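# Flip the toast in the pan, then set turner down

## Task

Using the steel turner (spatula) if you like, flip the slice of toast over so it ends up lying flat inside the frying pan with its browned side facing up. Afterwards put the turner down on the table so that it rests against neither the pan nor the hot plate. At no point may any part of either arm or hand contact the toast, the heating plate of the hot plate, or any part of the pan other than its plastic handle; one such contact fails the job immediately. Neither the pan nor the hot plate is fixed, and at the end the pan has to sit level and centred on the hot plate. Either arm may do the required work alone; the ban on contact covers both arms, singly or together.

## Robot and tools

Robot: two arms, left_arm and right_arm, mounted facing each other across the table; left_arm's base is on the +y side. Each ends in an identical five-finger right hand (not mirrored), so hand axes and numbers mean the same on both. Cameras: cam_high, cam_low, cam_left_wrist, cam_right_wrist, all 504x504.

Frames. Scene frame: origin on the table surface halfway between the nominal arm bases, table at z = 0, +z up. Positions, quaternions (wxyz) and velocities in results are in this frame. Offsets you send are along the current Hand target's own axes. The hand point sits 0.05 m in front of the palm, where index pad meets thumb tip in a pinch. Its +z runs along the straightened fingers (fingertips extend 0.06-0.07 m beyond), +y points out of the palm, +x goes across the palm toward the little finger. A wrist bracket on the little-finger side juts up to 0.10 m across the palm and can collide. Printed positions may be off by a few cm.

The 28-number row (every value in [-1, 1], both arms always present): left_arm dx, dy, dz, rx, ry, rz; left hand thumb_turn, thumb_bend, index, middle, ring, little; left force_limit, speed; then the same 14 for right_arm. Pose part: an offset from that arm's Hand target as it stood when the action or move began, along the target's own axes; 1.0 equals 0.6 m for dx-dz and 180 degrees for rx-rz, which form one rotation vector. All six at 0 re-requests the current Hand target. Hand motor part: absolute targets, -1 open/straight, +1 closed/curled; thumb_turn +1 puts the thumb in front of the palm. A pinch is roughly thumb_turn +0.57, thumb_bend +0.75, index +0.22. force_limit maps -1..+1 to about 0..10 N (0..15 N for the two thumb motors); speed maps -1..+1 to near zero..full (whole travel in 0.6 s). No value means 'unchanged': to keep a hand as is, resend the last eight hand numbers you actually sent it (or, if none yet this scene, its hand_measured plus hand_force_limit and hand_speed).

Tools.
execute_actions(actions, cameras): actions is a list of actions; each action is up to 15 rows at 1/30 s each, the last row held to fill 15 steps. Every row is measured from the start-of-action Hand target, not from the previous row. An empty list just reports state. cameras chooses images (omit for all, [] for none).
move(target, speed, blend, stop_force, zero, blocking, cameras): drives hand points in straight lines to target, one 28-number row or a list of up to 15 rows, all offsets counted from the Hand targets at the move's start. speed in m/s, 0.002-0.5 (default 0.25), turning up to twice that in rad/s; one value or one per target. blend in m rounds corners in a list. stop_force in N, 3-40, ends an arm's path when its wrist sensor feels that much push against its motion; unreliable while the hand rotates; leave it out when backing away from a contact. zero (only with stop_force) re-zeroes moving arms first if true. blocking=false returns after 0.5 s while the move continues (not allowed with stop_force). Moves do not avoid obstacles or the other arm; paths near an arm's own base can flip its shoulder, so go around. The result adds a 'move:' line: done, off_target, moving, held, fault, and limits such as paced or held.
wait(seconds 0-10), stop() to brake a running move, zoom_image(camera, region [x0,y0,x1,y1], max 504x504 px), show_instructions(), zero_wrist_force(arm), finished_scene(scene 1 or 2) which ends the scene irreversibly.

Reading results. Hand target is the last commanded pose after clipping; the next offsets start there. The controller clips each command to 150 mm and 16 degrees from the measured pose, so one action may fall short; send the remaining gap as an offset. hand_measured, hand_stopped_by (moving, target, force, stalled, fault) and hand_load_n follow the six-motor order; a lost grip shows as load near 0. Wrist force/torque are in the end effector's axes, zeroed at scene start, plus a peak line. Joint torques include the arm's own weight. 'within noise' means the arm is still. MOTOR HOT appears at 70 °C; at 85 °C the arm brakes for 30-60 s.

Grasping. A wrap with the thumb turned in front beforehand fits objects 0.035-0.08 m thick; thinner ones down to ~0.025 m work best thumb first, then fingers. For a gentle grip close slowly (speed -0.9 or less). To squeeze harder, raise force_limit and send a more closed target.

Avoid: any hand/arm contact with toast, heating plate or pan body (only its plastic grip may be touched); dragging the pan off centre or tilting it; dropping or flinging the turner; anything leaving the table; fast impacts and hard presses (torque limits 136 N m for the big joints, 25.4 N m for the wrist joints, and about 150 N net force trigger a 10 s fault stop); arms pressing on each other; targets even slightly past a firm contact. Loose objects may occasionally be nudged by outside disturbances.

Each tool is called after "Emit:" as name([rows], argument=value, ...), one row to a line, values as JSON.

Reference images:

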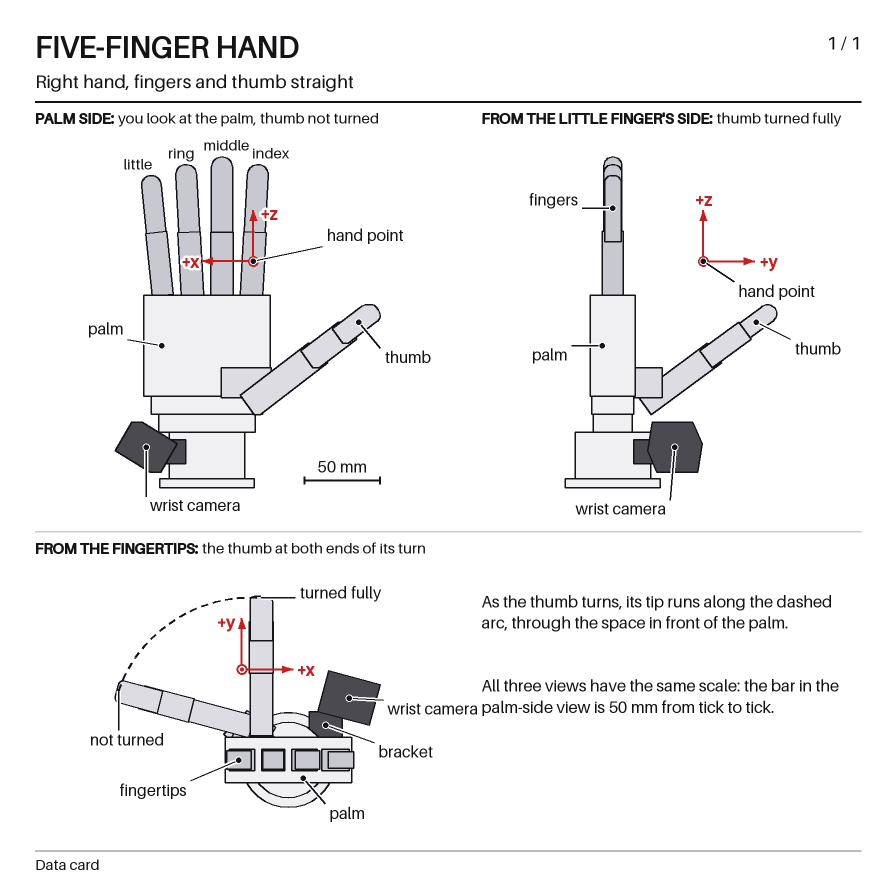

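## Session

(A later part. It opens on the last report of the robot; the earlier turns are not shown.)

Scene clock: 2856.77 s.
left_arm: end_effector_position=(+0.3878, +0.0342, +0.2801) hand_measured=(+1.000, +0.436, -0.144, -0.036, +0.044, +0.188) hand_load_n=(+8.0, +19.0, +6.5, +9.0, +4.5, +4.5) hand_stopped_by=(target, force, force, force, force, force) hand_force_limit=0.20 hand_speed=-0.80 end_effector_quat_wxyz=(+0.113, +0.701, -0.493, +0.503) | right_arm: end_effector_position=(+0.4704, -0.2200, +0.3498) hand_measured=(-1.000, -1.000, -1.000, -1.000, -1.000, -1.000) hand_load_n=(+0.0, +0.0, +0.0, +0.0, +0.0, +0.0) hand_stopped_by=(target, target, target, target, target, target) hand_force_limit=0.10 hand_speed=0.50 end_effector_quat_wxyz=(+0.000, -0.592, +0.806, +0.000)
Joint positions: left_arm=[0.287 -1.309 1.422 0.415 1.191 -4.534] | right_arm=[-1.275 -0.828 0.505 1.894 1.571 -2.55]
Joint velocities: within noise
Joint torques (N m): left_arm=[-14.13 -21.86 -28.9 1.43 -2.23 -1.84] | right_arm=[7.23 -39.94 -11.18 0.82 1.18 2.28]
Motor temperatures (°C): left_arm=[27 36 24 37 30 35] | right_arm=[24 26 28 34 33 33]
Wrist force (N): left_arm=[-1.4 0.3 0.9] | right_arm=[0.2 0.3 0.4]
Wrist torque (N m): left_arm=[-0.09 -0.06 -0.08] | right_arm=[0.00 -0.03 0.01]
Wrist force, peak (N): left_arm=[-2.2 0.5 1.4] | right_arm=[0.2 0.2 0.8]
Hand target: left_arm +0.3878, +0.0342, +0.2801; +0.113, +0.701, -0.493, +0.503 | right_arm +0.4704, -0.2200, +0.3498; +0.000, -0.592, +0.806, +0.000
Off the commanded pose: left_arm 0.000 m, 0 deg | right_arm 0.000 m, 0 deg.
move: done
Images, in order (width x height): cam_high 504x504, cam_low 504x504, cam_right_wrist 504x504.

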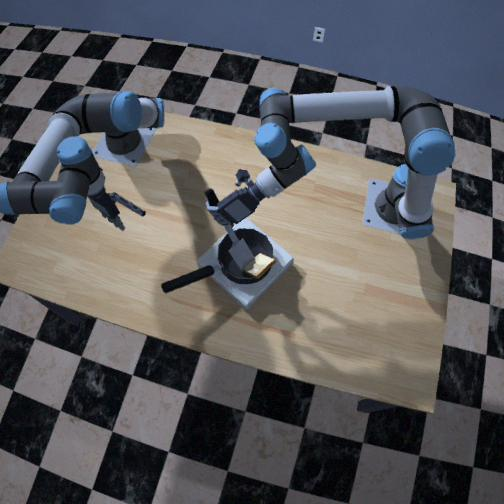

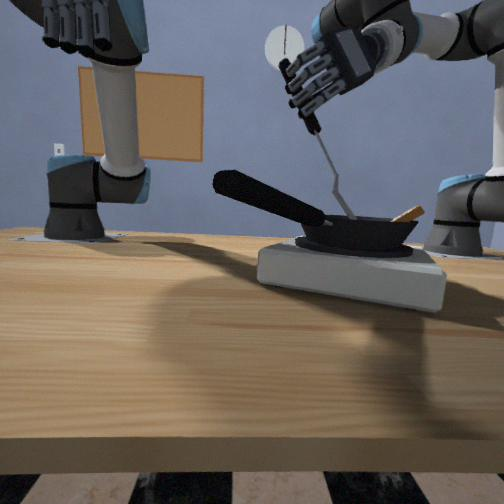

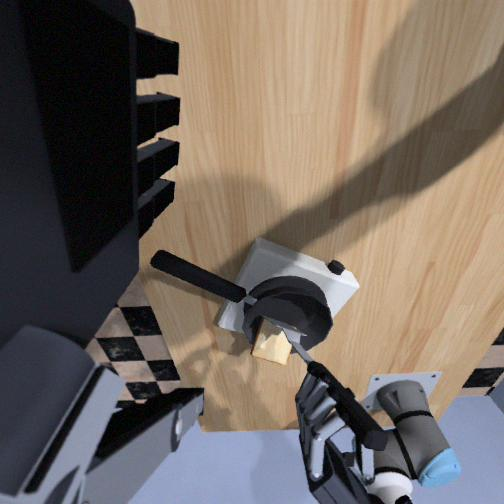

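Emit:
move([
  [0.0258,0.0397,0.0164,0,0,0,1,0.55,0.5,0.5,0.5,0.5,0.2,-0.8,0,0,0,0,0,0,-1,-1,-1,-1,-1,-1,0.1,0.5],
  [0.1143,0.0031,-0.0344,0,0,0,1,0.55,0.5,0.5,0.5,0.5,0.2,-0.8,0,0,0,0,0,0,-1,-1,-1,-1,-1,-1,0.1,0.5],
], speed=0.06, cameras=["cam_high","cam_low","cam_right_wrist"])

Emit:
zoom_image(camera="cam_high", region=[190, 180, 310, 300])

Emit:
zoom_image(camera="cam_right_wrist", region=[200, 225, 375, 400])

Emit:
zoom_image(camera="cam_low", region=[240, 150, 460, 330])

Scene clock: 3022.53 s.
left_arm: end_effector_position=(+0.3745, +0.0073, +0.3451) hand_measured=(+1.000, +0.436, -0.144, -0.036, +0.044, +0.188) hand_load_n=(+8.0, +19.0, +6.5, +9.0, +4.5, +4.5) hand_stopped_by=(target, force, force, force, force, force) hand_force_limit=0.20 hand_speed=-0.80 end_effector_quat_wxyz=(+0.113, +0.701, -0.493, +0.503) | right_arm: end_effector_position=(+0.4704, -0.2200, +0.3498) hand_measured=(-1.000, -1.000, -1.000, -1.000, -1.000, -1.000) hand_load_n=(+0.0, +0.0, +0.0, +0.0, +0.0, +0.0) hand_stopped_by=(target, target, target, target, target, target) hand_force_limit=0.10 hand_speed=0.50 end_effector_quat_wxyz=(+0.000, -0.592, +0.806, +0.000)
Joint positions: left_arm=[0.243 -1.271 1.208 0.6 1.153 -4.558] | right_arm=[-1.275 -0.828 0.505 1.894 1.571 -2.55]
Joint velocities: within noise
Joint torques (N m): left_arm=[12.25 -27.87 -16.56 -2.08 1.7 -0.28] | right_arm=[7.08 -40.56 -10.45 0.6 1.11 2.27]
Motor temperatures (°C): left_arm=[27 35 24 37 30 35] | right_arm=[24 26 28 33 32 33]
Wrist force (N): left_arm=[-1.4 0.4 1.2] | right_arm=[-0.2 0.1 0.3]
Wrist torque (N m): left_arm=[-0.10 -0.15 -0.04] | right_arm=[-0.03 0.02 -0.02]
Wrist force, peak (N): left_arm=[-2.2 0.5 1.7] | right_arm=[0.4 0.5 0.7]
Hand target: left_arm +0.3745, +0.0073, +0.3452; +0.113, +0.701, -0.493, +0.503 | right_arm +0.4704, -0.2200, +0.3498; +0.000, -0.592, +0.806, +0.000
Off the commanded pose: left_arm 0.000 m, 0 deg | right_arm 0.000 m, 0 deg.
move: done
Images, in order (width x height): cam_high 504x504, cam_low 504x504, cam_right_wrist 504x504.

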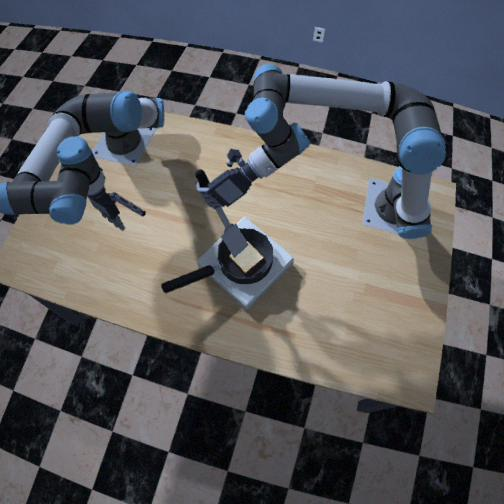

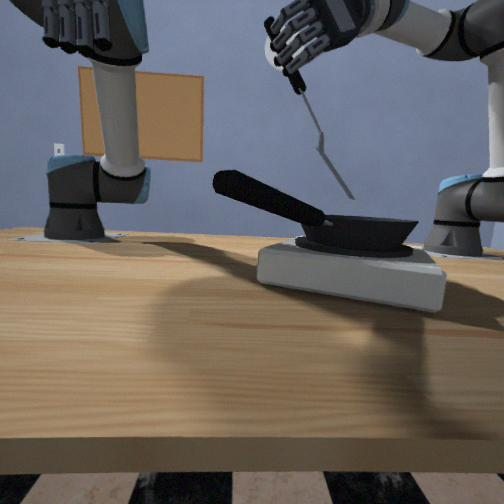

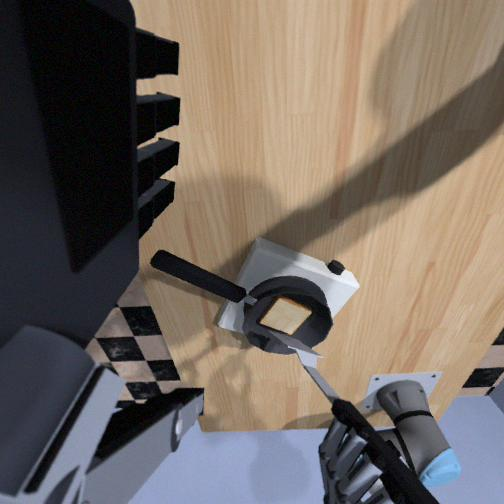

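Scaled by 4.200.

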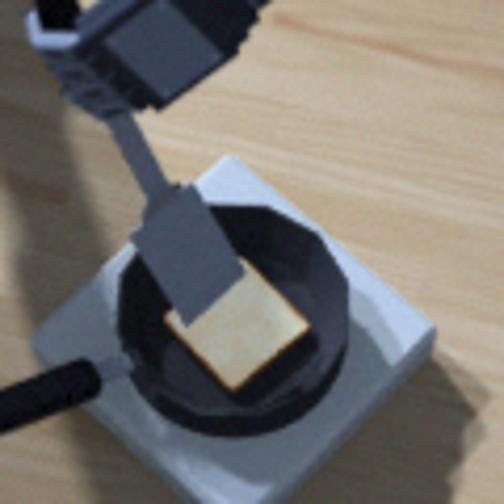

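Scaled by 2.880.

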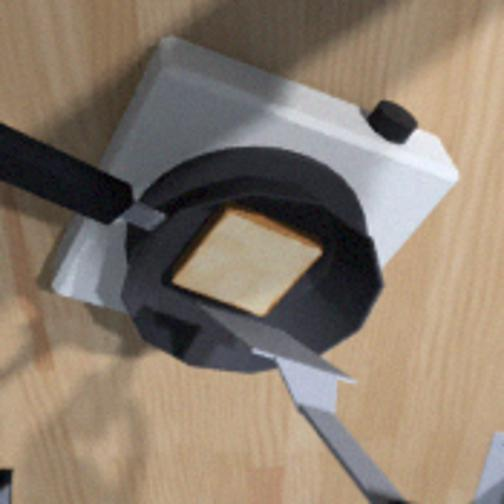

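Scaled by 2.291.

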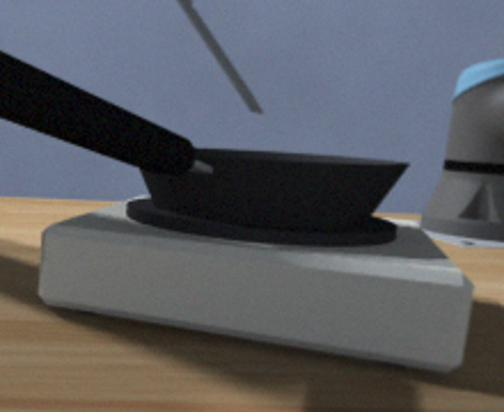

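Emit:
move(target=[-0.1322,-0.2795,-0.0893,-0.2897,0.1120,-0.0294,1,0.55,0.5,0.5,0.5,0.5,0.2,-0.8,0,0,0,0,0,0,-1,-1,-1,-1,-1,-1,0.1,0.5], speed=0.15, cameras=["cam_high","cam_low","cam_right_wrist"])

Emit:
zoom_image(camera="cam_high", region=[190, 180, 310, 300])

Emit:
zoom_image(camera="cam_right_wrist", region=[200, 225, 375, 400])

Emit:
zoom_image(camera="cam_low", region=[240, 150, 460, 330])

Scene clock: 3085.53 s.
left_arm: end_effector_position=(+0.4744, +0.1657, +0.3616) hand_measured=(+1.000, +0.436, -0.144, -0.036, +0.044, +0.188) hand_load_n=(+8.0, +18.5, +6.5, +9.0, +5.0, +5.0) hand_stopped_by=(target, force, force, force, force, force) hand_force_limit=0.20 hand_speed=-0.80 end_effector_quat_wxyz=(+0.502, +0.513, -0.602, +0.349) | right_arm: end_effector_position=(+0.4704, -0.2200, +0.3498) hand_measured=(-1.000, -1.000, -1.000, -1.000, -1.000, -1.000) hand_load_n=(+0.0, +0.0, +0.0, +0.0, +0.0, +0.0) hand_stopped_by=(target, target, target, target, target, target) hand_force_limit=0.10 hand_speed=0.50 end_effector_quat_wxyz=(+0.000, -0.592, +0.806, +0.000)
Joint positions: left_arm=[0.964 -0.894 0.81 0.753 2.725 -4.184] | right_arm=[-1.275 -0.828 0.505 1.894 1.571 -2.55]
Joint velocities: within noise
Joint torques (N m): left_arm=[-12.48 -57.23 -14.37 -0.67 -0.53 -1.82] | right_arm=[7.75 -40.68 -10.02 0.57 1.13 2.29]
Motor temperatures (°C): left_arm=[27 35 24 37 30 35] | right_arm=[24 27 27 33 32 33]
Wrist force (N): left_arm=[-1.7 0.0 0.9] | right_arm=[0.1 0.4 0.1]
Wrist torque (N m): left_arm=[-0.04 -0.23 0.03] | right_arm=[0.02 -0.02 0.00]
Wrist force, peak (N): left_arm=[-4.7 -2.9 -1.4] | right_arm=[0.1 0.5 0.7]
Hand target: left_arm +0.4743, +0.1656, +0.3616; -0.502, -0.513, +0.602, -0.349 (not the last commanded pose) | right_arm +0.4704, -0.2200, +0.3498; +0.000, -0.592, +0.806, +0.000
Off the commanded pose: left_arm 0.005 m, 2 deg | right_arm 0.000 m, 0 deg.
move: held (left_arm; a check stopped the path); limits=held
pose unreachable (left arm): on one or more control steps of this call, first in action 0 (counted from 0), this arm could not follow its commanded pose, so it was not sent that pose on those steps. It may still have moved: this result reports where it is.
cause: moving toward the commanded pose would bring two parts of the arm too close to each other (joints 4 (wrist 1) to 6 (wrist 3) lie between them).
Images, in order (width x height): cam_high 504x504, cam_low 504x504, cam_right_wrist 504x504.

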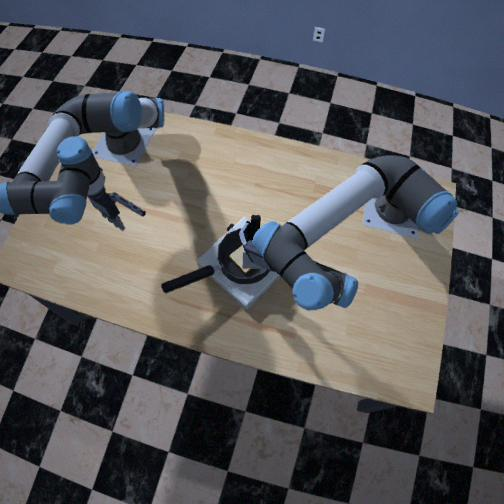

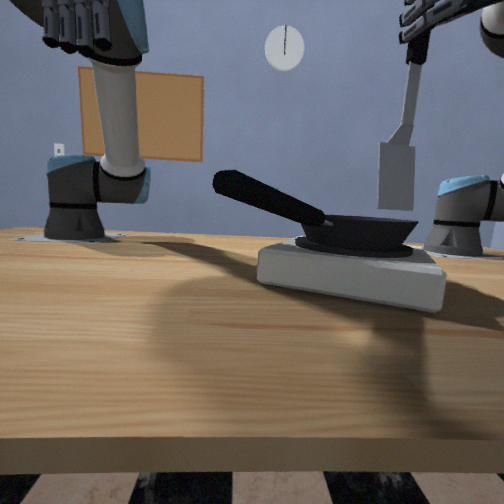

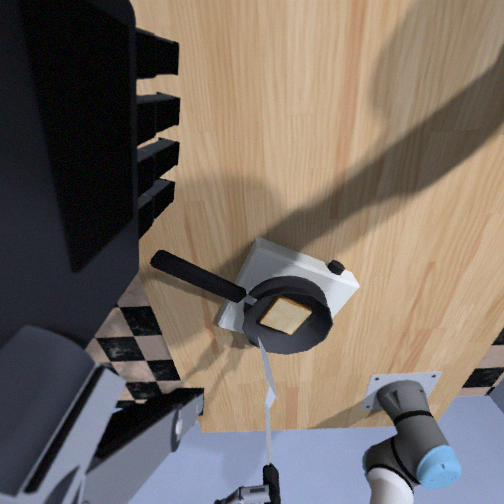

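Scaled by 4.200.

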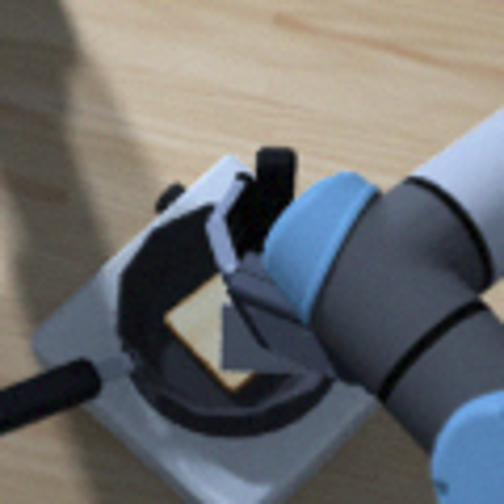

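Scaled by 2.880.

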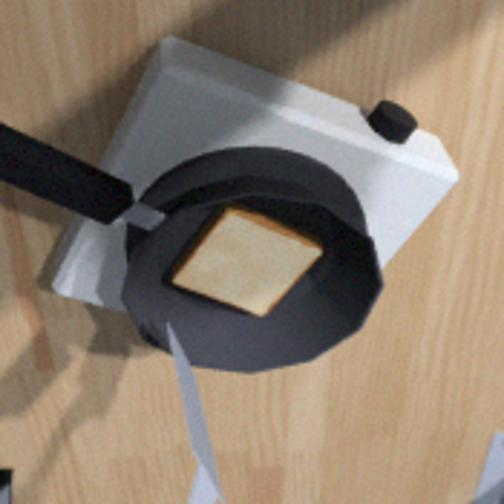

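Scaled by 2.291.

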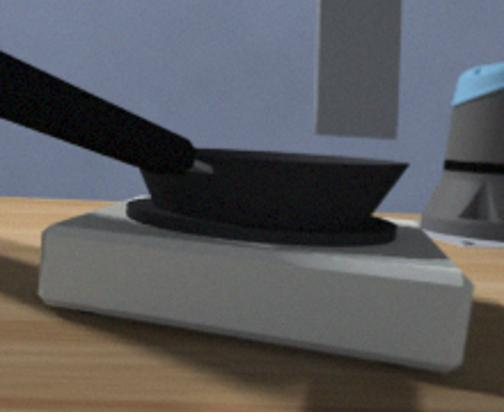

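Emit:
move(target=[0.0062,0.0178,0.0768,0.0277,-0.0249,0.0384,1,0.55,0.5,0.5,0.5,0.5,0.2,-0.8,0,0,0,0,0,0,-1,-1,-1,-1,-1,-1,0.1,0.5], speed=0.1, cameras=["cam_high","cam_low","cam_right_wrist"])

Emit:
zoom_image(camera="cam_high", region=[190, 180, 310, 300])

Emit:
zoom_image(camera="cam_right_wrist", region=[200, 225, 375, 400])

Emit:
zoom_image(camera="cam_low", region=[240, 150, 460, 330])

Scene clock: 3165.60 s.
left_arm: end_effector_position=(+0.4526, +0.1239, +0.3547) hand_measured=(+1.000, +0.436, -0.144, -0.036, +0.044, +0.188) hand_load_n=(+8.0, +19.0, +6.5, +9.0, +4.5, +4.5) hand_stopped_by=(target, force, force, force, force, force) hand_force_limit=0.20 hand_speed=-0.80 end_effector_quat_wxyz=(+0.434, +0.510, -0.635, +0.384) | right_arm: end_effector_position=(+0.4704, -0.2200, +0.3498) hand_measured=(-1.000, -1.000, -1.000, -1.000, -1.000, -1.000) hand_load_n=(+0.0, +0.0, +0.0, +0.0, +0.0, +0.0) hand_stopped_by=(target, target, target, target, target, target) hand_force_limit=0.10 hand_speed=0.50 end_effector_quat_wxyz=(+0.000, -0.592, +0.806, +0.000)
Joint positions: left_arm=[0.858 -0.987 0.901 0.689 2.525 -4.152] | right_arm=[-1.275 -0.828 0.505 1.894 1.571 -2.55]
Joint velocities: within noise
Joint torques (N m): left_arm=[10.1 -35.86 -27.84 2.43 -0.3 -1.81] | right_arm=[7.23 -40.63 -10.28 0.47 1.13 2.25]
Motor temperatures (°C): left_arm=[27 35 24 37 30 34] | right_arm=[24 27 27 33 32 33]
Wrist force (N): left_arm=[-1.7 -0.3 0.9] | right_arm=[0.1 0.3 0.5]
Wrist torque (N m): left_arm=[-0.06 -0.20 0.04] | right_arm=[-0.01 -0.03 0.00]
Wrist force, peak (N): left_arm=[-2.3 -0.7 0.4] | right_arm=[0.5 0.3 0.6]
Hand target: left_arm +0.4527, +0.1239, +0.3546; -0.434, -0.510, +0.635, -0.384 | right_arm +0.4704, -0.2200, +0.3498; +0.000, -0.592, +0.806, +0.000
Off the commanded pose: left_arm 0.000 m, 0 deg | right_arm 0.000 m, 0 deg.
move: done
Images, in order (width x height): cam_high 504x504, cam_low 504x504, cam_right_wrist 504x504.

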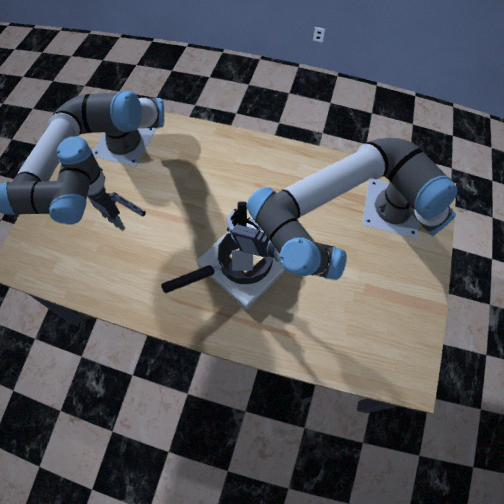

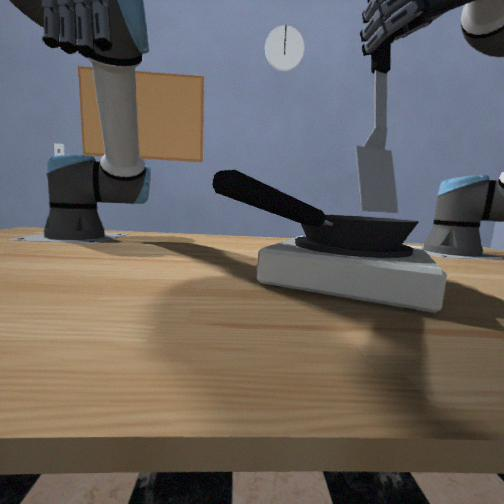

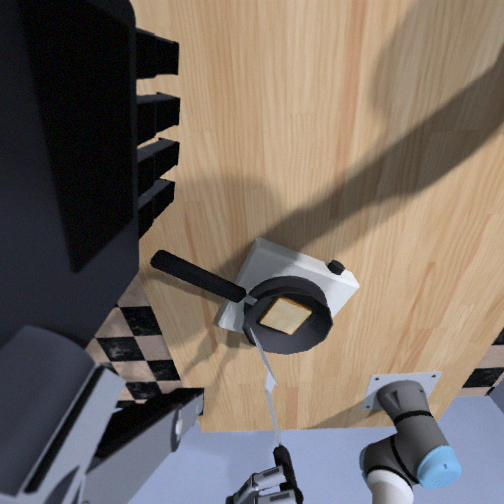

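Scaled by 4.200.

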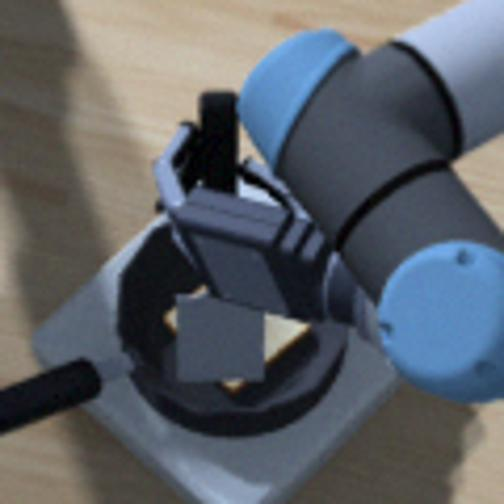

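Scaled by 2.880.

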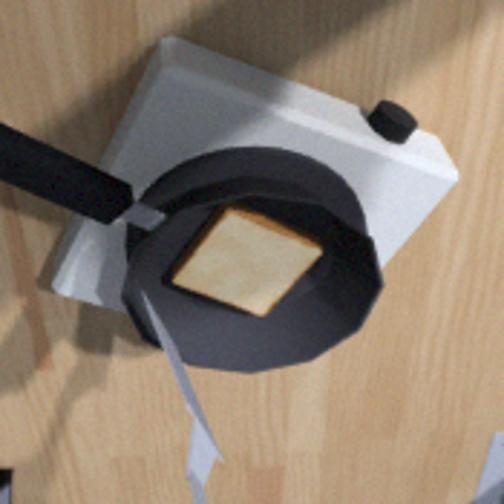

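Scaled by 2.291.

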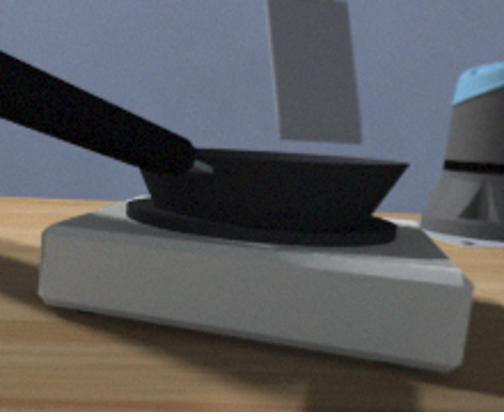

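Emit:
move([
  [-0.0028,0.0154,-0.0102,0,0,0,1,0.55,0.5,0.5,0.5,0.5,0.2,-0.8,0,0,0,0,0,0,-1,-1,-1,-1,-1,-1,0.1,0.5],
  [-0.0720,0.0187,0.0139,0,0,0,1,0.55,0.5,0.5,0.5,0.5,0.2,-0.8,0,0,0,0,0,0,-1,-1,-1,-1,-1,-1,0.1,0.5],
], speed=0.04, stop_force=4, cameras=["cam_high","cam_low","cam_right_wrist"])

Emit:
zoom_image(camera="cam_high", region=[190, 180, 310, 300])

Emit:
zoom_image(camera="cam_right_wrist", region=[200, 225, 375, 400])

Emit:
zoom_image(camera="cam_low", region=[240, 150, 460, 330])

Scene clock: 3201.33 s.
left_arm: end_effector_position=(+0.4448, +0.1318, +0.3106) hand_measured=(+1.000, +0.436, -0.144, -0.036, +0.044, +0.188) hand_load_n=(+8.0, +19.0, +6.5, +9.0, +5.0, +5.0) hand_stopped_by=(target, force, force, force, force, force) hand_force_limit=0.20 hand_speed=-0.80 end_effector_quat_wxyz=(+0.434, +0.510, -0.635, +0.384) | right_arm: end_effector_position=(+0.4704, -0.2200, +0.3498) hand_measured=(-1.000, -1.000, -1.000, -1.000, -1.000, -1.000) hand_load_n=(+0.0, -0.5, -0.5, +0.0, +0.0, +0.0) hand_stopped_by=(target, target, target, target, target, target) hand_force_limit=0.10 hand_speed=0.50 end_effector_quat_wxyz=(+0.000, -0.592, +0.806, +0.000)
Joint positions: left_arm=[0.86 -1.02 1.066 0.559 2.526 -4.15] | right_arm=[-1.275 -0.828 0.505 1.894 1.571 -2.55]
Joint velocities: within noise
Joint torques (N m): left_arm=[-12.26 -49.42 -27.93 1.55 -0.81 -0.25] | right_arm=[7.2 -41.49 -10 0.53 1.09 2.17]
Motor temperatures (°C): left_arm=[27 35 24 37 30 34] | right_arm=[24 27 27 33 32 33]
Wrist force (N): left_arm=[-1.8 -0.4 1.0] | right_arm=[0.0 0.3 0.2]
Wrist torque (N m): left_arm=[-0.10 -0.18 0.02] | right_arm=[0.00 0.00 -0.01]
Wrist force, peak (N): left_arm=[-2.1 0.0 1.3] | right_arm=[0.0 0.3 0.7]
Hand target: left_arm +0.4448, +0.1318, +0.3106; -0.434, -0.510, +0.635, -0.384 | right_arm +0.4704, -0.2200, +0.3498; +0.000, -0.592, +0.806, +0.000
Off the commanded pose: left_arm 0.000 m, 0 deg | right_arm 0.000 m, 0 deg.
move: done
Images, in order (width x height): cam_high 504x504, cam_low 504x504, cam_right_wrist 504x504.

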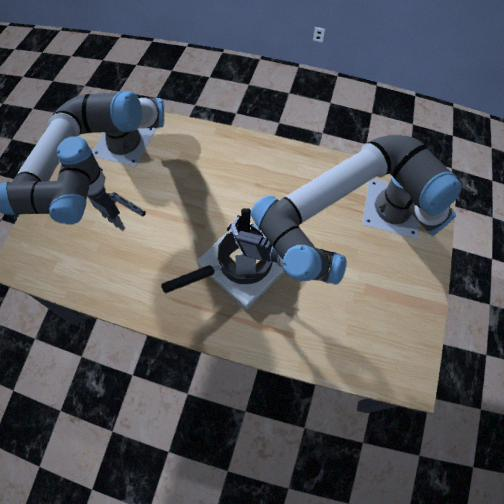

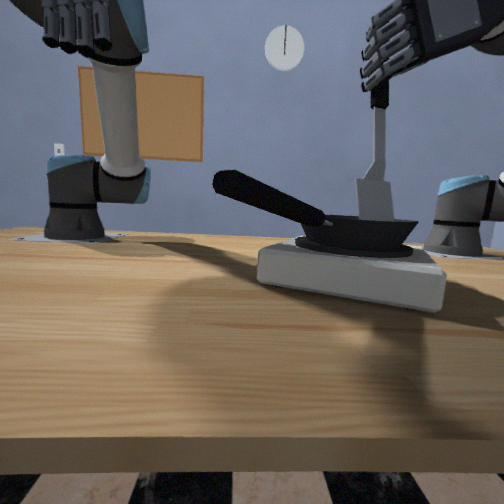

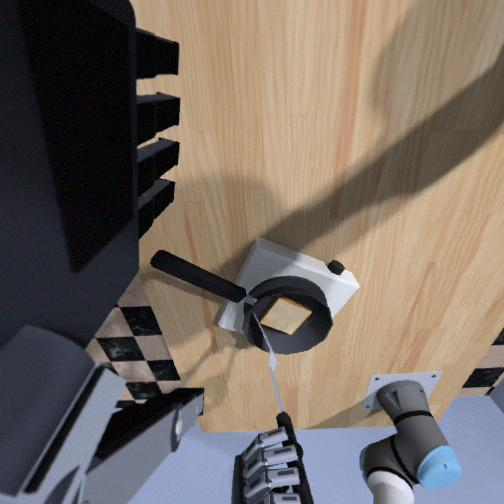

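Scaled by 4.200.

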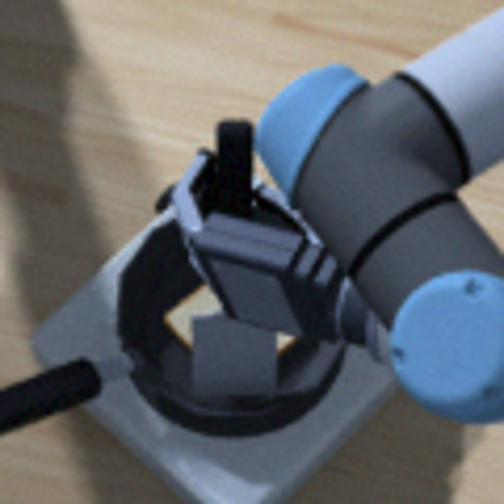

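Scaled by 2.880.

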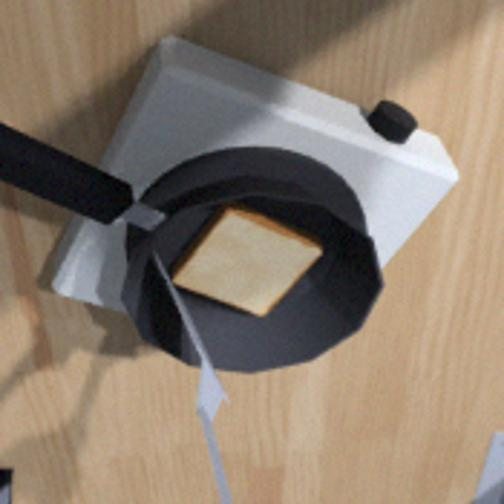

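Scaled by 2.291.

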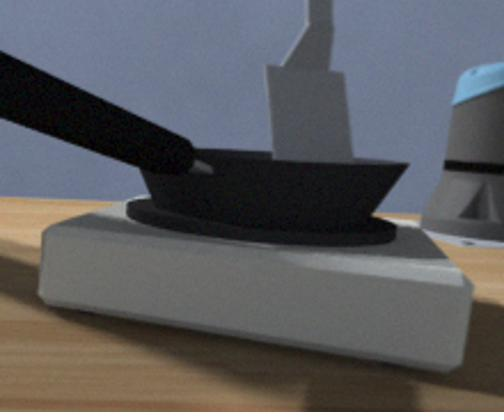

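Emit:
move(target=[-0.0142,0.0007,0.0049,0,0,0,1,0.55,0.5,0.5,0.5,0.5,0.2,-0.8,0,0,0,0,0,0,-1,-1,-1,-1,-1,-1,0.1,0.5], speed=0.02, stop_force=3, cameras=["cam_high"])

Emit:
zoom_image(camera="cam_high", region=[190, 180, 310, 300])

Scene clock: 3213.03 s.
left_arm: end_effector_position=(+0.4448, +0.1318, +0.3044) hand_measured=(+1.000, +0.436, -0.144, -0.036, +0.044, +0.188) hand_load_n=(+7.5, +19.0, +6.5, +9.0, +4.5, +4.0) hand_stopped_by=(target, force, force, force, force, force) hand_force_limit=0.20 hand_speed=-0.80 end_effector_quat_wxyz=(+0.434, +0.510, -0.635, +0.384) | right_arm: end_effector_position=(+0.4704, -0.2200, +0.3498) hand_measured=(-1.000, -1.000, -1.000, -1.000, -1.000, -1.000) hand_load_n=(+0.0, +0.0, +0.0, +0.0, +0.0, +0.0) hand_stopped_by=(target, target, target, target, target, target) hand_force_limit=0.10 hand_speed=0.50 end_effector_quat_wxyz=(+0.000, -0.592, +0.806, +0.000)
Joint positions: left_arm=[0.86 -1.019 1.08 0.543 2.526 -4.15] | right_arm=[-1.275 -0.828 0.505 1.894 1.571 -2.55]
Joint velocities: within noise
Joint torques (N m): left_arm=[-8.53 -49.69 -22.99 -0.77 -1.21 1.05] | right_arm=[6.98 -41.35 -10.65 0.46 1.06 2.18]
Motor temperatures (°C): left_arm=[27 35 24 37 30 34] | right_arm=[24 27 27 33 32 33]
Wrist force (N): left_arm=[0.8 0.1 0.9] | right_arm=[0.2 0.1 0.2]
Wrist torque (N m): left_arm=[-0.09 -0.12 0.00] | right_arm=[-0.02 -0.04 0.00]
Wrist force, peak (N): left_arm=[16.5 0.9 -1.3] | right_arm=[0.0 0.2 0.8]
Hand target: left_arm +0.4448, +0.1319, +0.3044; -0.434, -0.510, +0.635, -0.384 (not the last commanded pose) | right_arm +0.4704, -0.2200, +0.3498; +0.000, -0.592, +0.806, +0.000
Off the commanded pose: left_arm 0.003 m, 0 deg | right_arm 0.000 m, 0 deg.
move: contact (left_arm)
Images, in order (width x height): cam_high 504x504.

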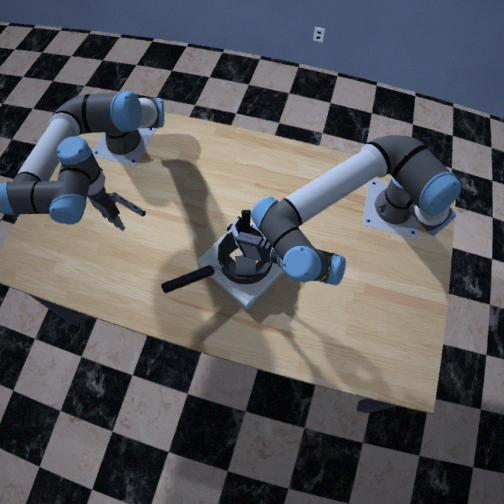

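Scaled by 4.200.

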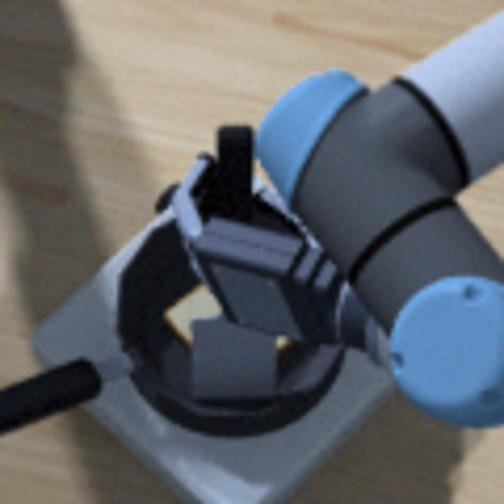

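Emit:
move(target=[0.0150,0.0440,0.0193,0,0,0,1,0.55,0.5,0.5,0.5,0.5,0.2,-0.8,0,0,0,0,0,0,-1,-1,-1,-1,-1,-1,0.1,0.5], speed=0.03, stop_force=5, cameras=["cam_high","cam_low","cam_right_wrist"])

Emit:
zoom_image(camera="cam_high", region=[190, 180, 310, 300])

Emit:
zoom_image(camera="cam_right_wrist", region=[200, 225, 375, 400])

Emit:
zoom_image(camera="cam_low", region=[240, 150, 460, 330])

Scene clock: 3234.37 s.
left_arm: end_effector_position=(+0.4161, +0.1231, +0.3079) hand_measured=(+1.000, +0.436, -0.144, -0.036, +0.044, +0.188) hand_load_n=(+8.0, +19.0, +6.5, +9.0, +4.5, +5.0) hand_stopped_by=(target, force, force, force, force, force) hand_force_limit=0.20 hand_speed=-0.80 end_effector_quat_wxyz=(+0.434, +0.510, -0.635, +0.384) | right_arm: end_effector_position=(+0.4704, -0.2200, +0.3498) hand_measured=(-1.000, -1.000, -1.000, -1.000, -1.000, -1.000) hand_load_n=(+0.0, +0.0, +0.0, +0.0, +0.0, +0.0) hand_stopped_by=(target, target, target, target, target, target) hand_force_limit=0.10 hand_speed=0.50 end_effector_quat_wxyz=(+0.000, -0.592, +0.806, +0.000)
Joint positions: left_arm=[0.814 -1.085 1.168 0.487 2.488 -4.194] | right_arm=[-1.275 -0.828 0.505 1.894 1.571 -2.55]
Joint velocities: within noise
Joint torques (N m): left_arm=[14.3 -30.77 -28.48 1.91 2.76 1.67] | right_arm=[7.22 -41.66 -10.02 0.48 1.06 2.18]
Motor temperatures (°C): left_arm=[27 35 24 37 30 34] | right_arm=[24 27 27 33 32 33]
Wrist force (N): left_arm=[-1.3 -0.2 0.8] | right_arm=[0.2 0.3 0.3]
Wrist torque (N m): left_arm=[-0.04 -0.22 0.06] | right_arm=[-0.01 -0.03 0.00]
Wrist force, peak (N): left_arm=[-2.1 0.0 1.1] | right_arm=[0.4 0.4 0.4]
Hand target: left_arm +0.4161, +0.1231, +0.3079; -0.434, -0.510, +0.635, -0.384 | right_arm +0.4704, -0.2200, +0.3498; +0.000, -0.592, +0.806, +0.000
Off the commanded pose: left_arm 0.000 m, 0 deg | right_arm 0.000 m, 0 deg.
move: done
Images, in order (width x height): cam_high 504x504, cam_low 504x504, cam_right_wrist 504x504.

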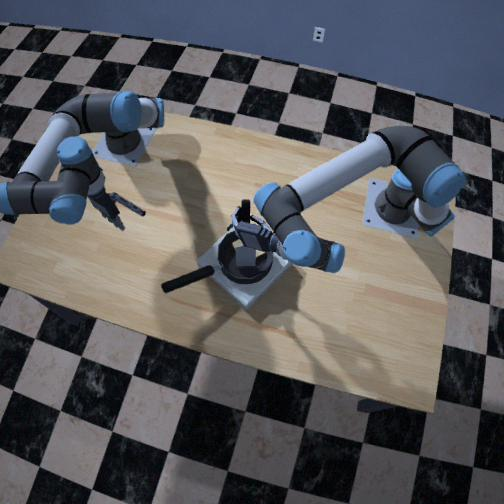

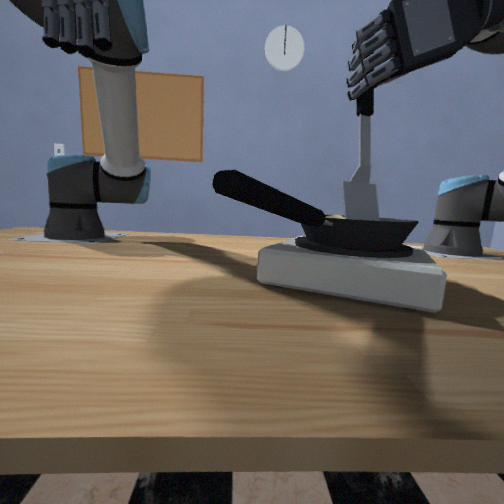

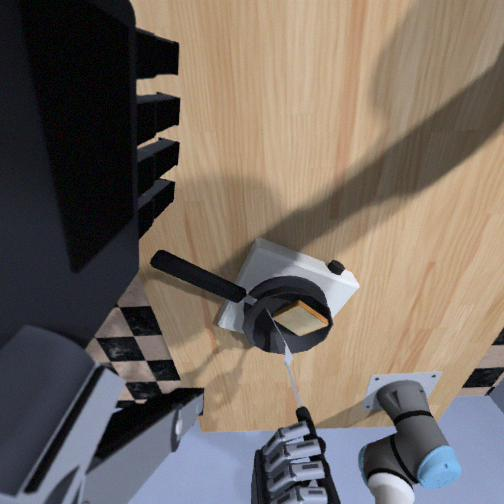

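Scaled by 4.200.

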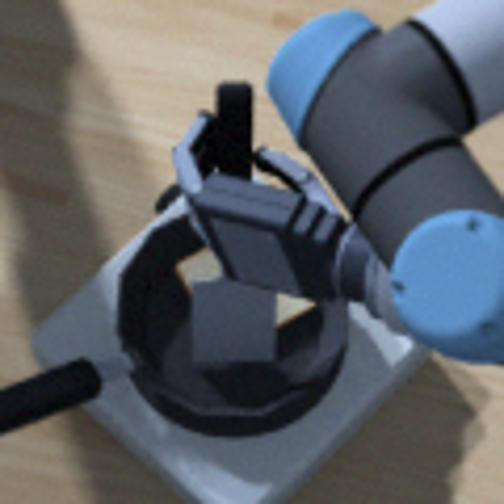

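Scaled by 2.880.

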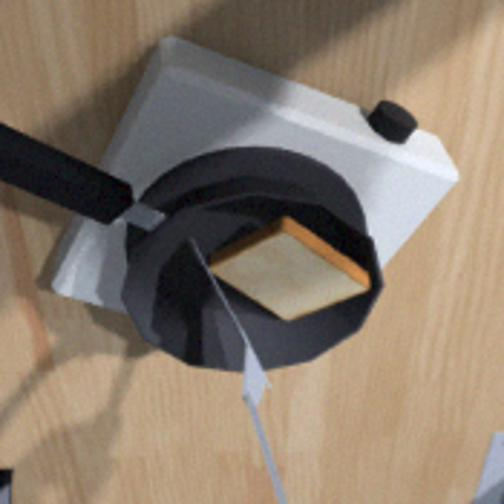

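Scaled by 2.291.

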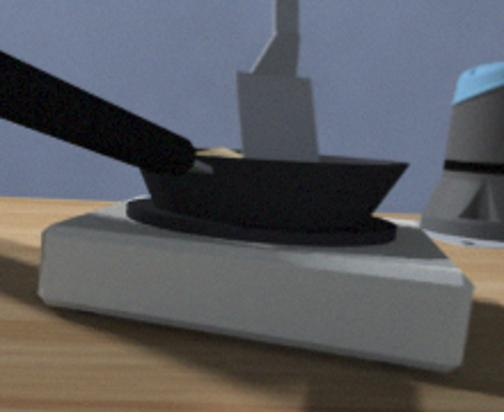

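Emit:
move(target=[0.0089,0.0414,0.0199,0,0,0,1,0.55,0.5,0.5,0.5,0.5,0.2,-0.8,0,0,0,0,0,0,-1,-1,-1,-1,-1,-1,0.1,0.5], speed=0.03, stop_force=5, cameras=["cam_high","cam_low","cam_right_wrist"])

Emit:
zoom_image(camera="cam_high", region=[190, 180, 310, 300])

Emit:
zoom_image(camera="cam_right_wrist", region=[200, 225, 375, 400])

Emit:
zoom_image(camera="cam_low", region=[240, 150, 460, 330])

Scene clock: 3250.70 s.
left_arm: end_effector_position=(+0.3893, +0.1148, +0.3078) hand_measured=(+1.000, +0.436, -0.144, -0.036, +0.044, +0.188) hand_load_n=(+8.0, +19.0, +6.5, +9.0, +4.5, +5.0) hand_stopped_by=(target, force, force, force, force, force) hand_force_limit=0.20 hand_speed=-0.80 end_effector_quat_wxyz=(+0.434, +0.510, -0.635, +0.384) | right_arm: end_effector_position=(+0.4704, -0.2200, +0.3498) hand_measured=(-1.000, -1.000, -1.000, -1.000, -1.000, -1.000) hand_load_n=(+0.0, +0.0, +0.0, +0.0, +0.0, +0.0) hand_stopped_by=(target, target, target, target, target, target) hand_force_limit=0.10 hand_speed=0.50 end_effector_quat_wxyz=(+0.000, -0.592, +0.806, +0.000)
Joint positions: left_arm=[0.767 -1.141 1.248 0.433 2.448 -4.233] | right_arm=[-1.275 -0.828 0.505 1.894 1.571 -2.55]
Joint velocities: within noise
Joint torques (N m): left_arm=[12.24 -27.54 -28.56 1.79 2.64 1.73] | right_arm=[7.66 -41.97 -10.98 0.53 1.05 2.09]
Motor temperatures (°C): left_arm=[27 35 24 37 30 34] | right_arm=[24 27 27 33 32 33]
Wrist force (N): left_arm=[-1.9 0.0 0.8] | right_arm=[0.2 0.3 0.4]
Wrist torque (N m): left_arm=[-0.03 -0.17 0.04] | right_arm=[-0.01 -0.04 0.01]
Wrist force, peak (N): left_arm=[-2.2 0.3 0.9] | right_arm=[0.2 0.6 0.4]
Hand target: left_arm +0.3893, +0.1148, +0.3078; -0.434, -0.510, +0.635, -0.384 | right_arm +0.4704, -0.2200, +0.3498; +0.000, -0.592, +0.806, +0.000
Off the commanded pose: left_arm 0.000 m, 0 deg | right_arm 0.000 m, 0 deg.
move: done
Images, in order (width x height): cam_high 504x504, cam_low 504x504, cam_right_wrist 504x504.

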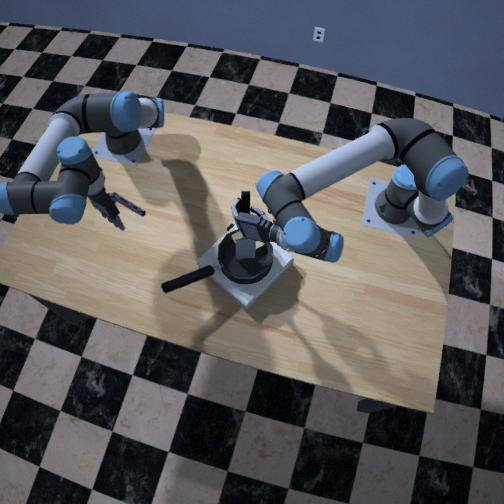

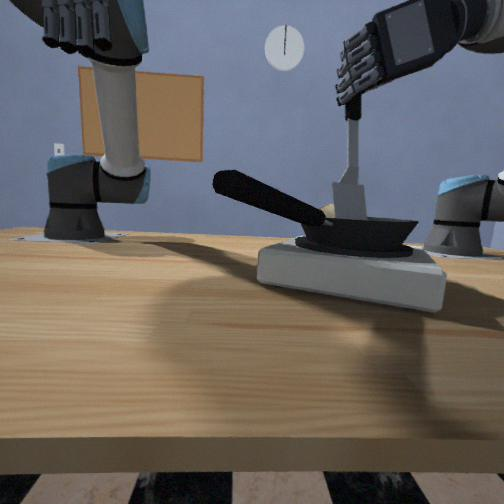

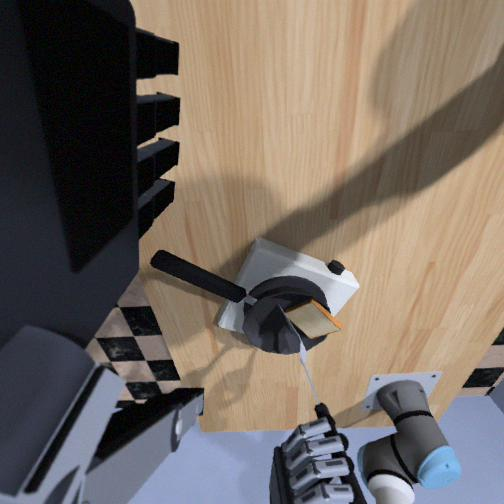

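Scaled by 4.200.

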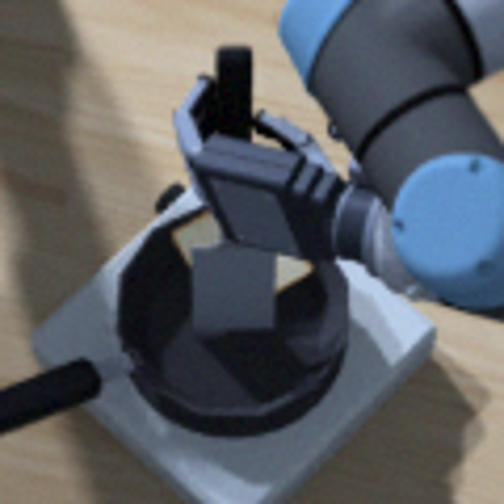

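Scaled by 2.880.

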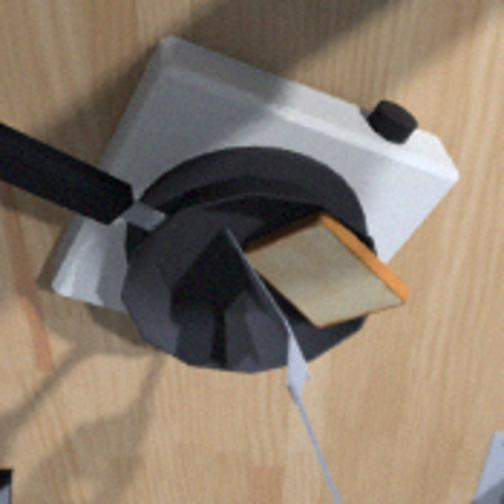

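Scaled by 2.291.

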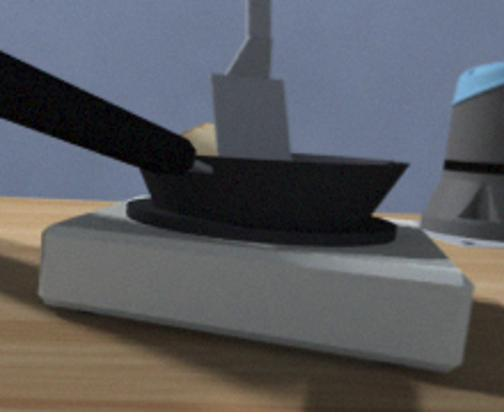

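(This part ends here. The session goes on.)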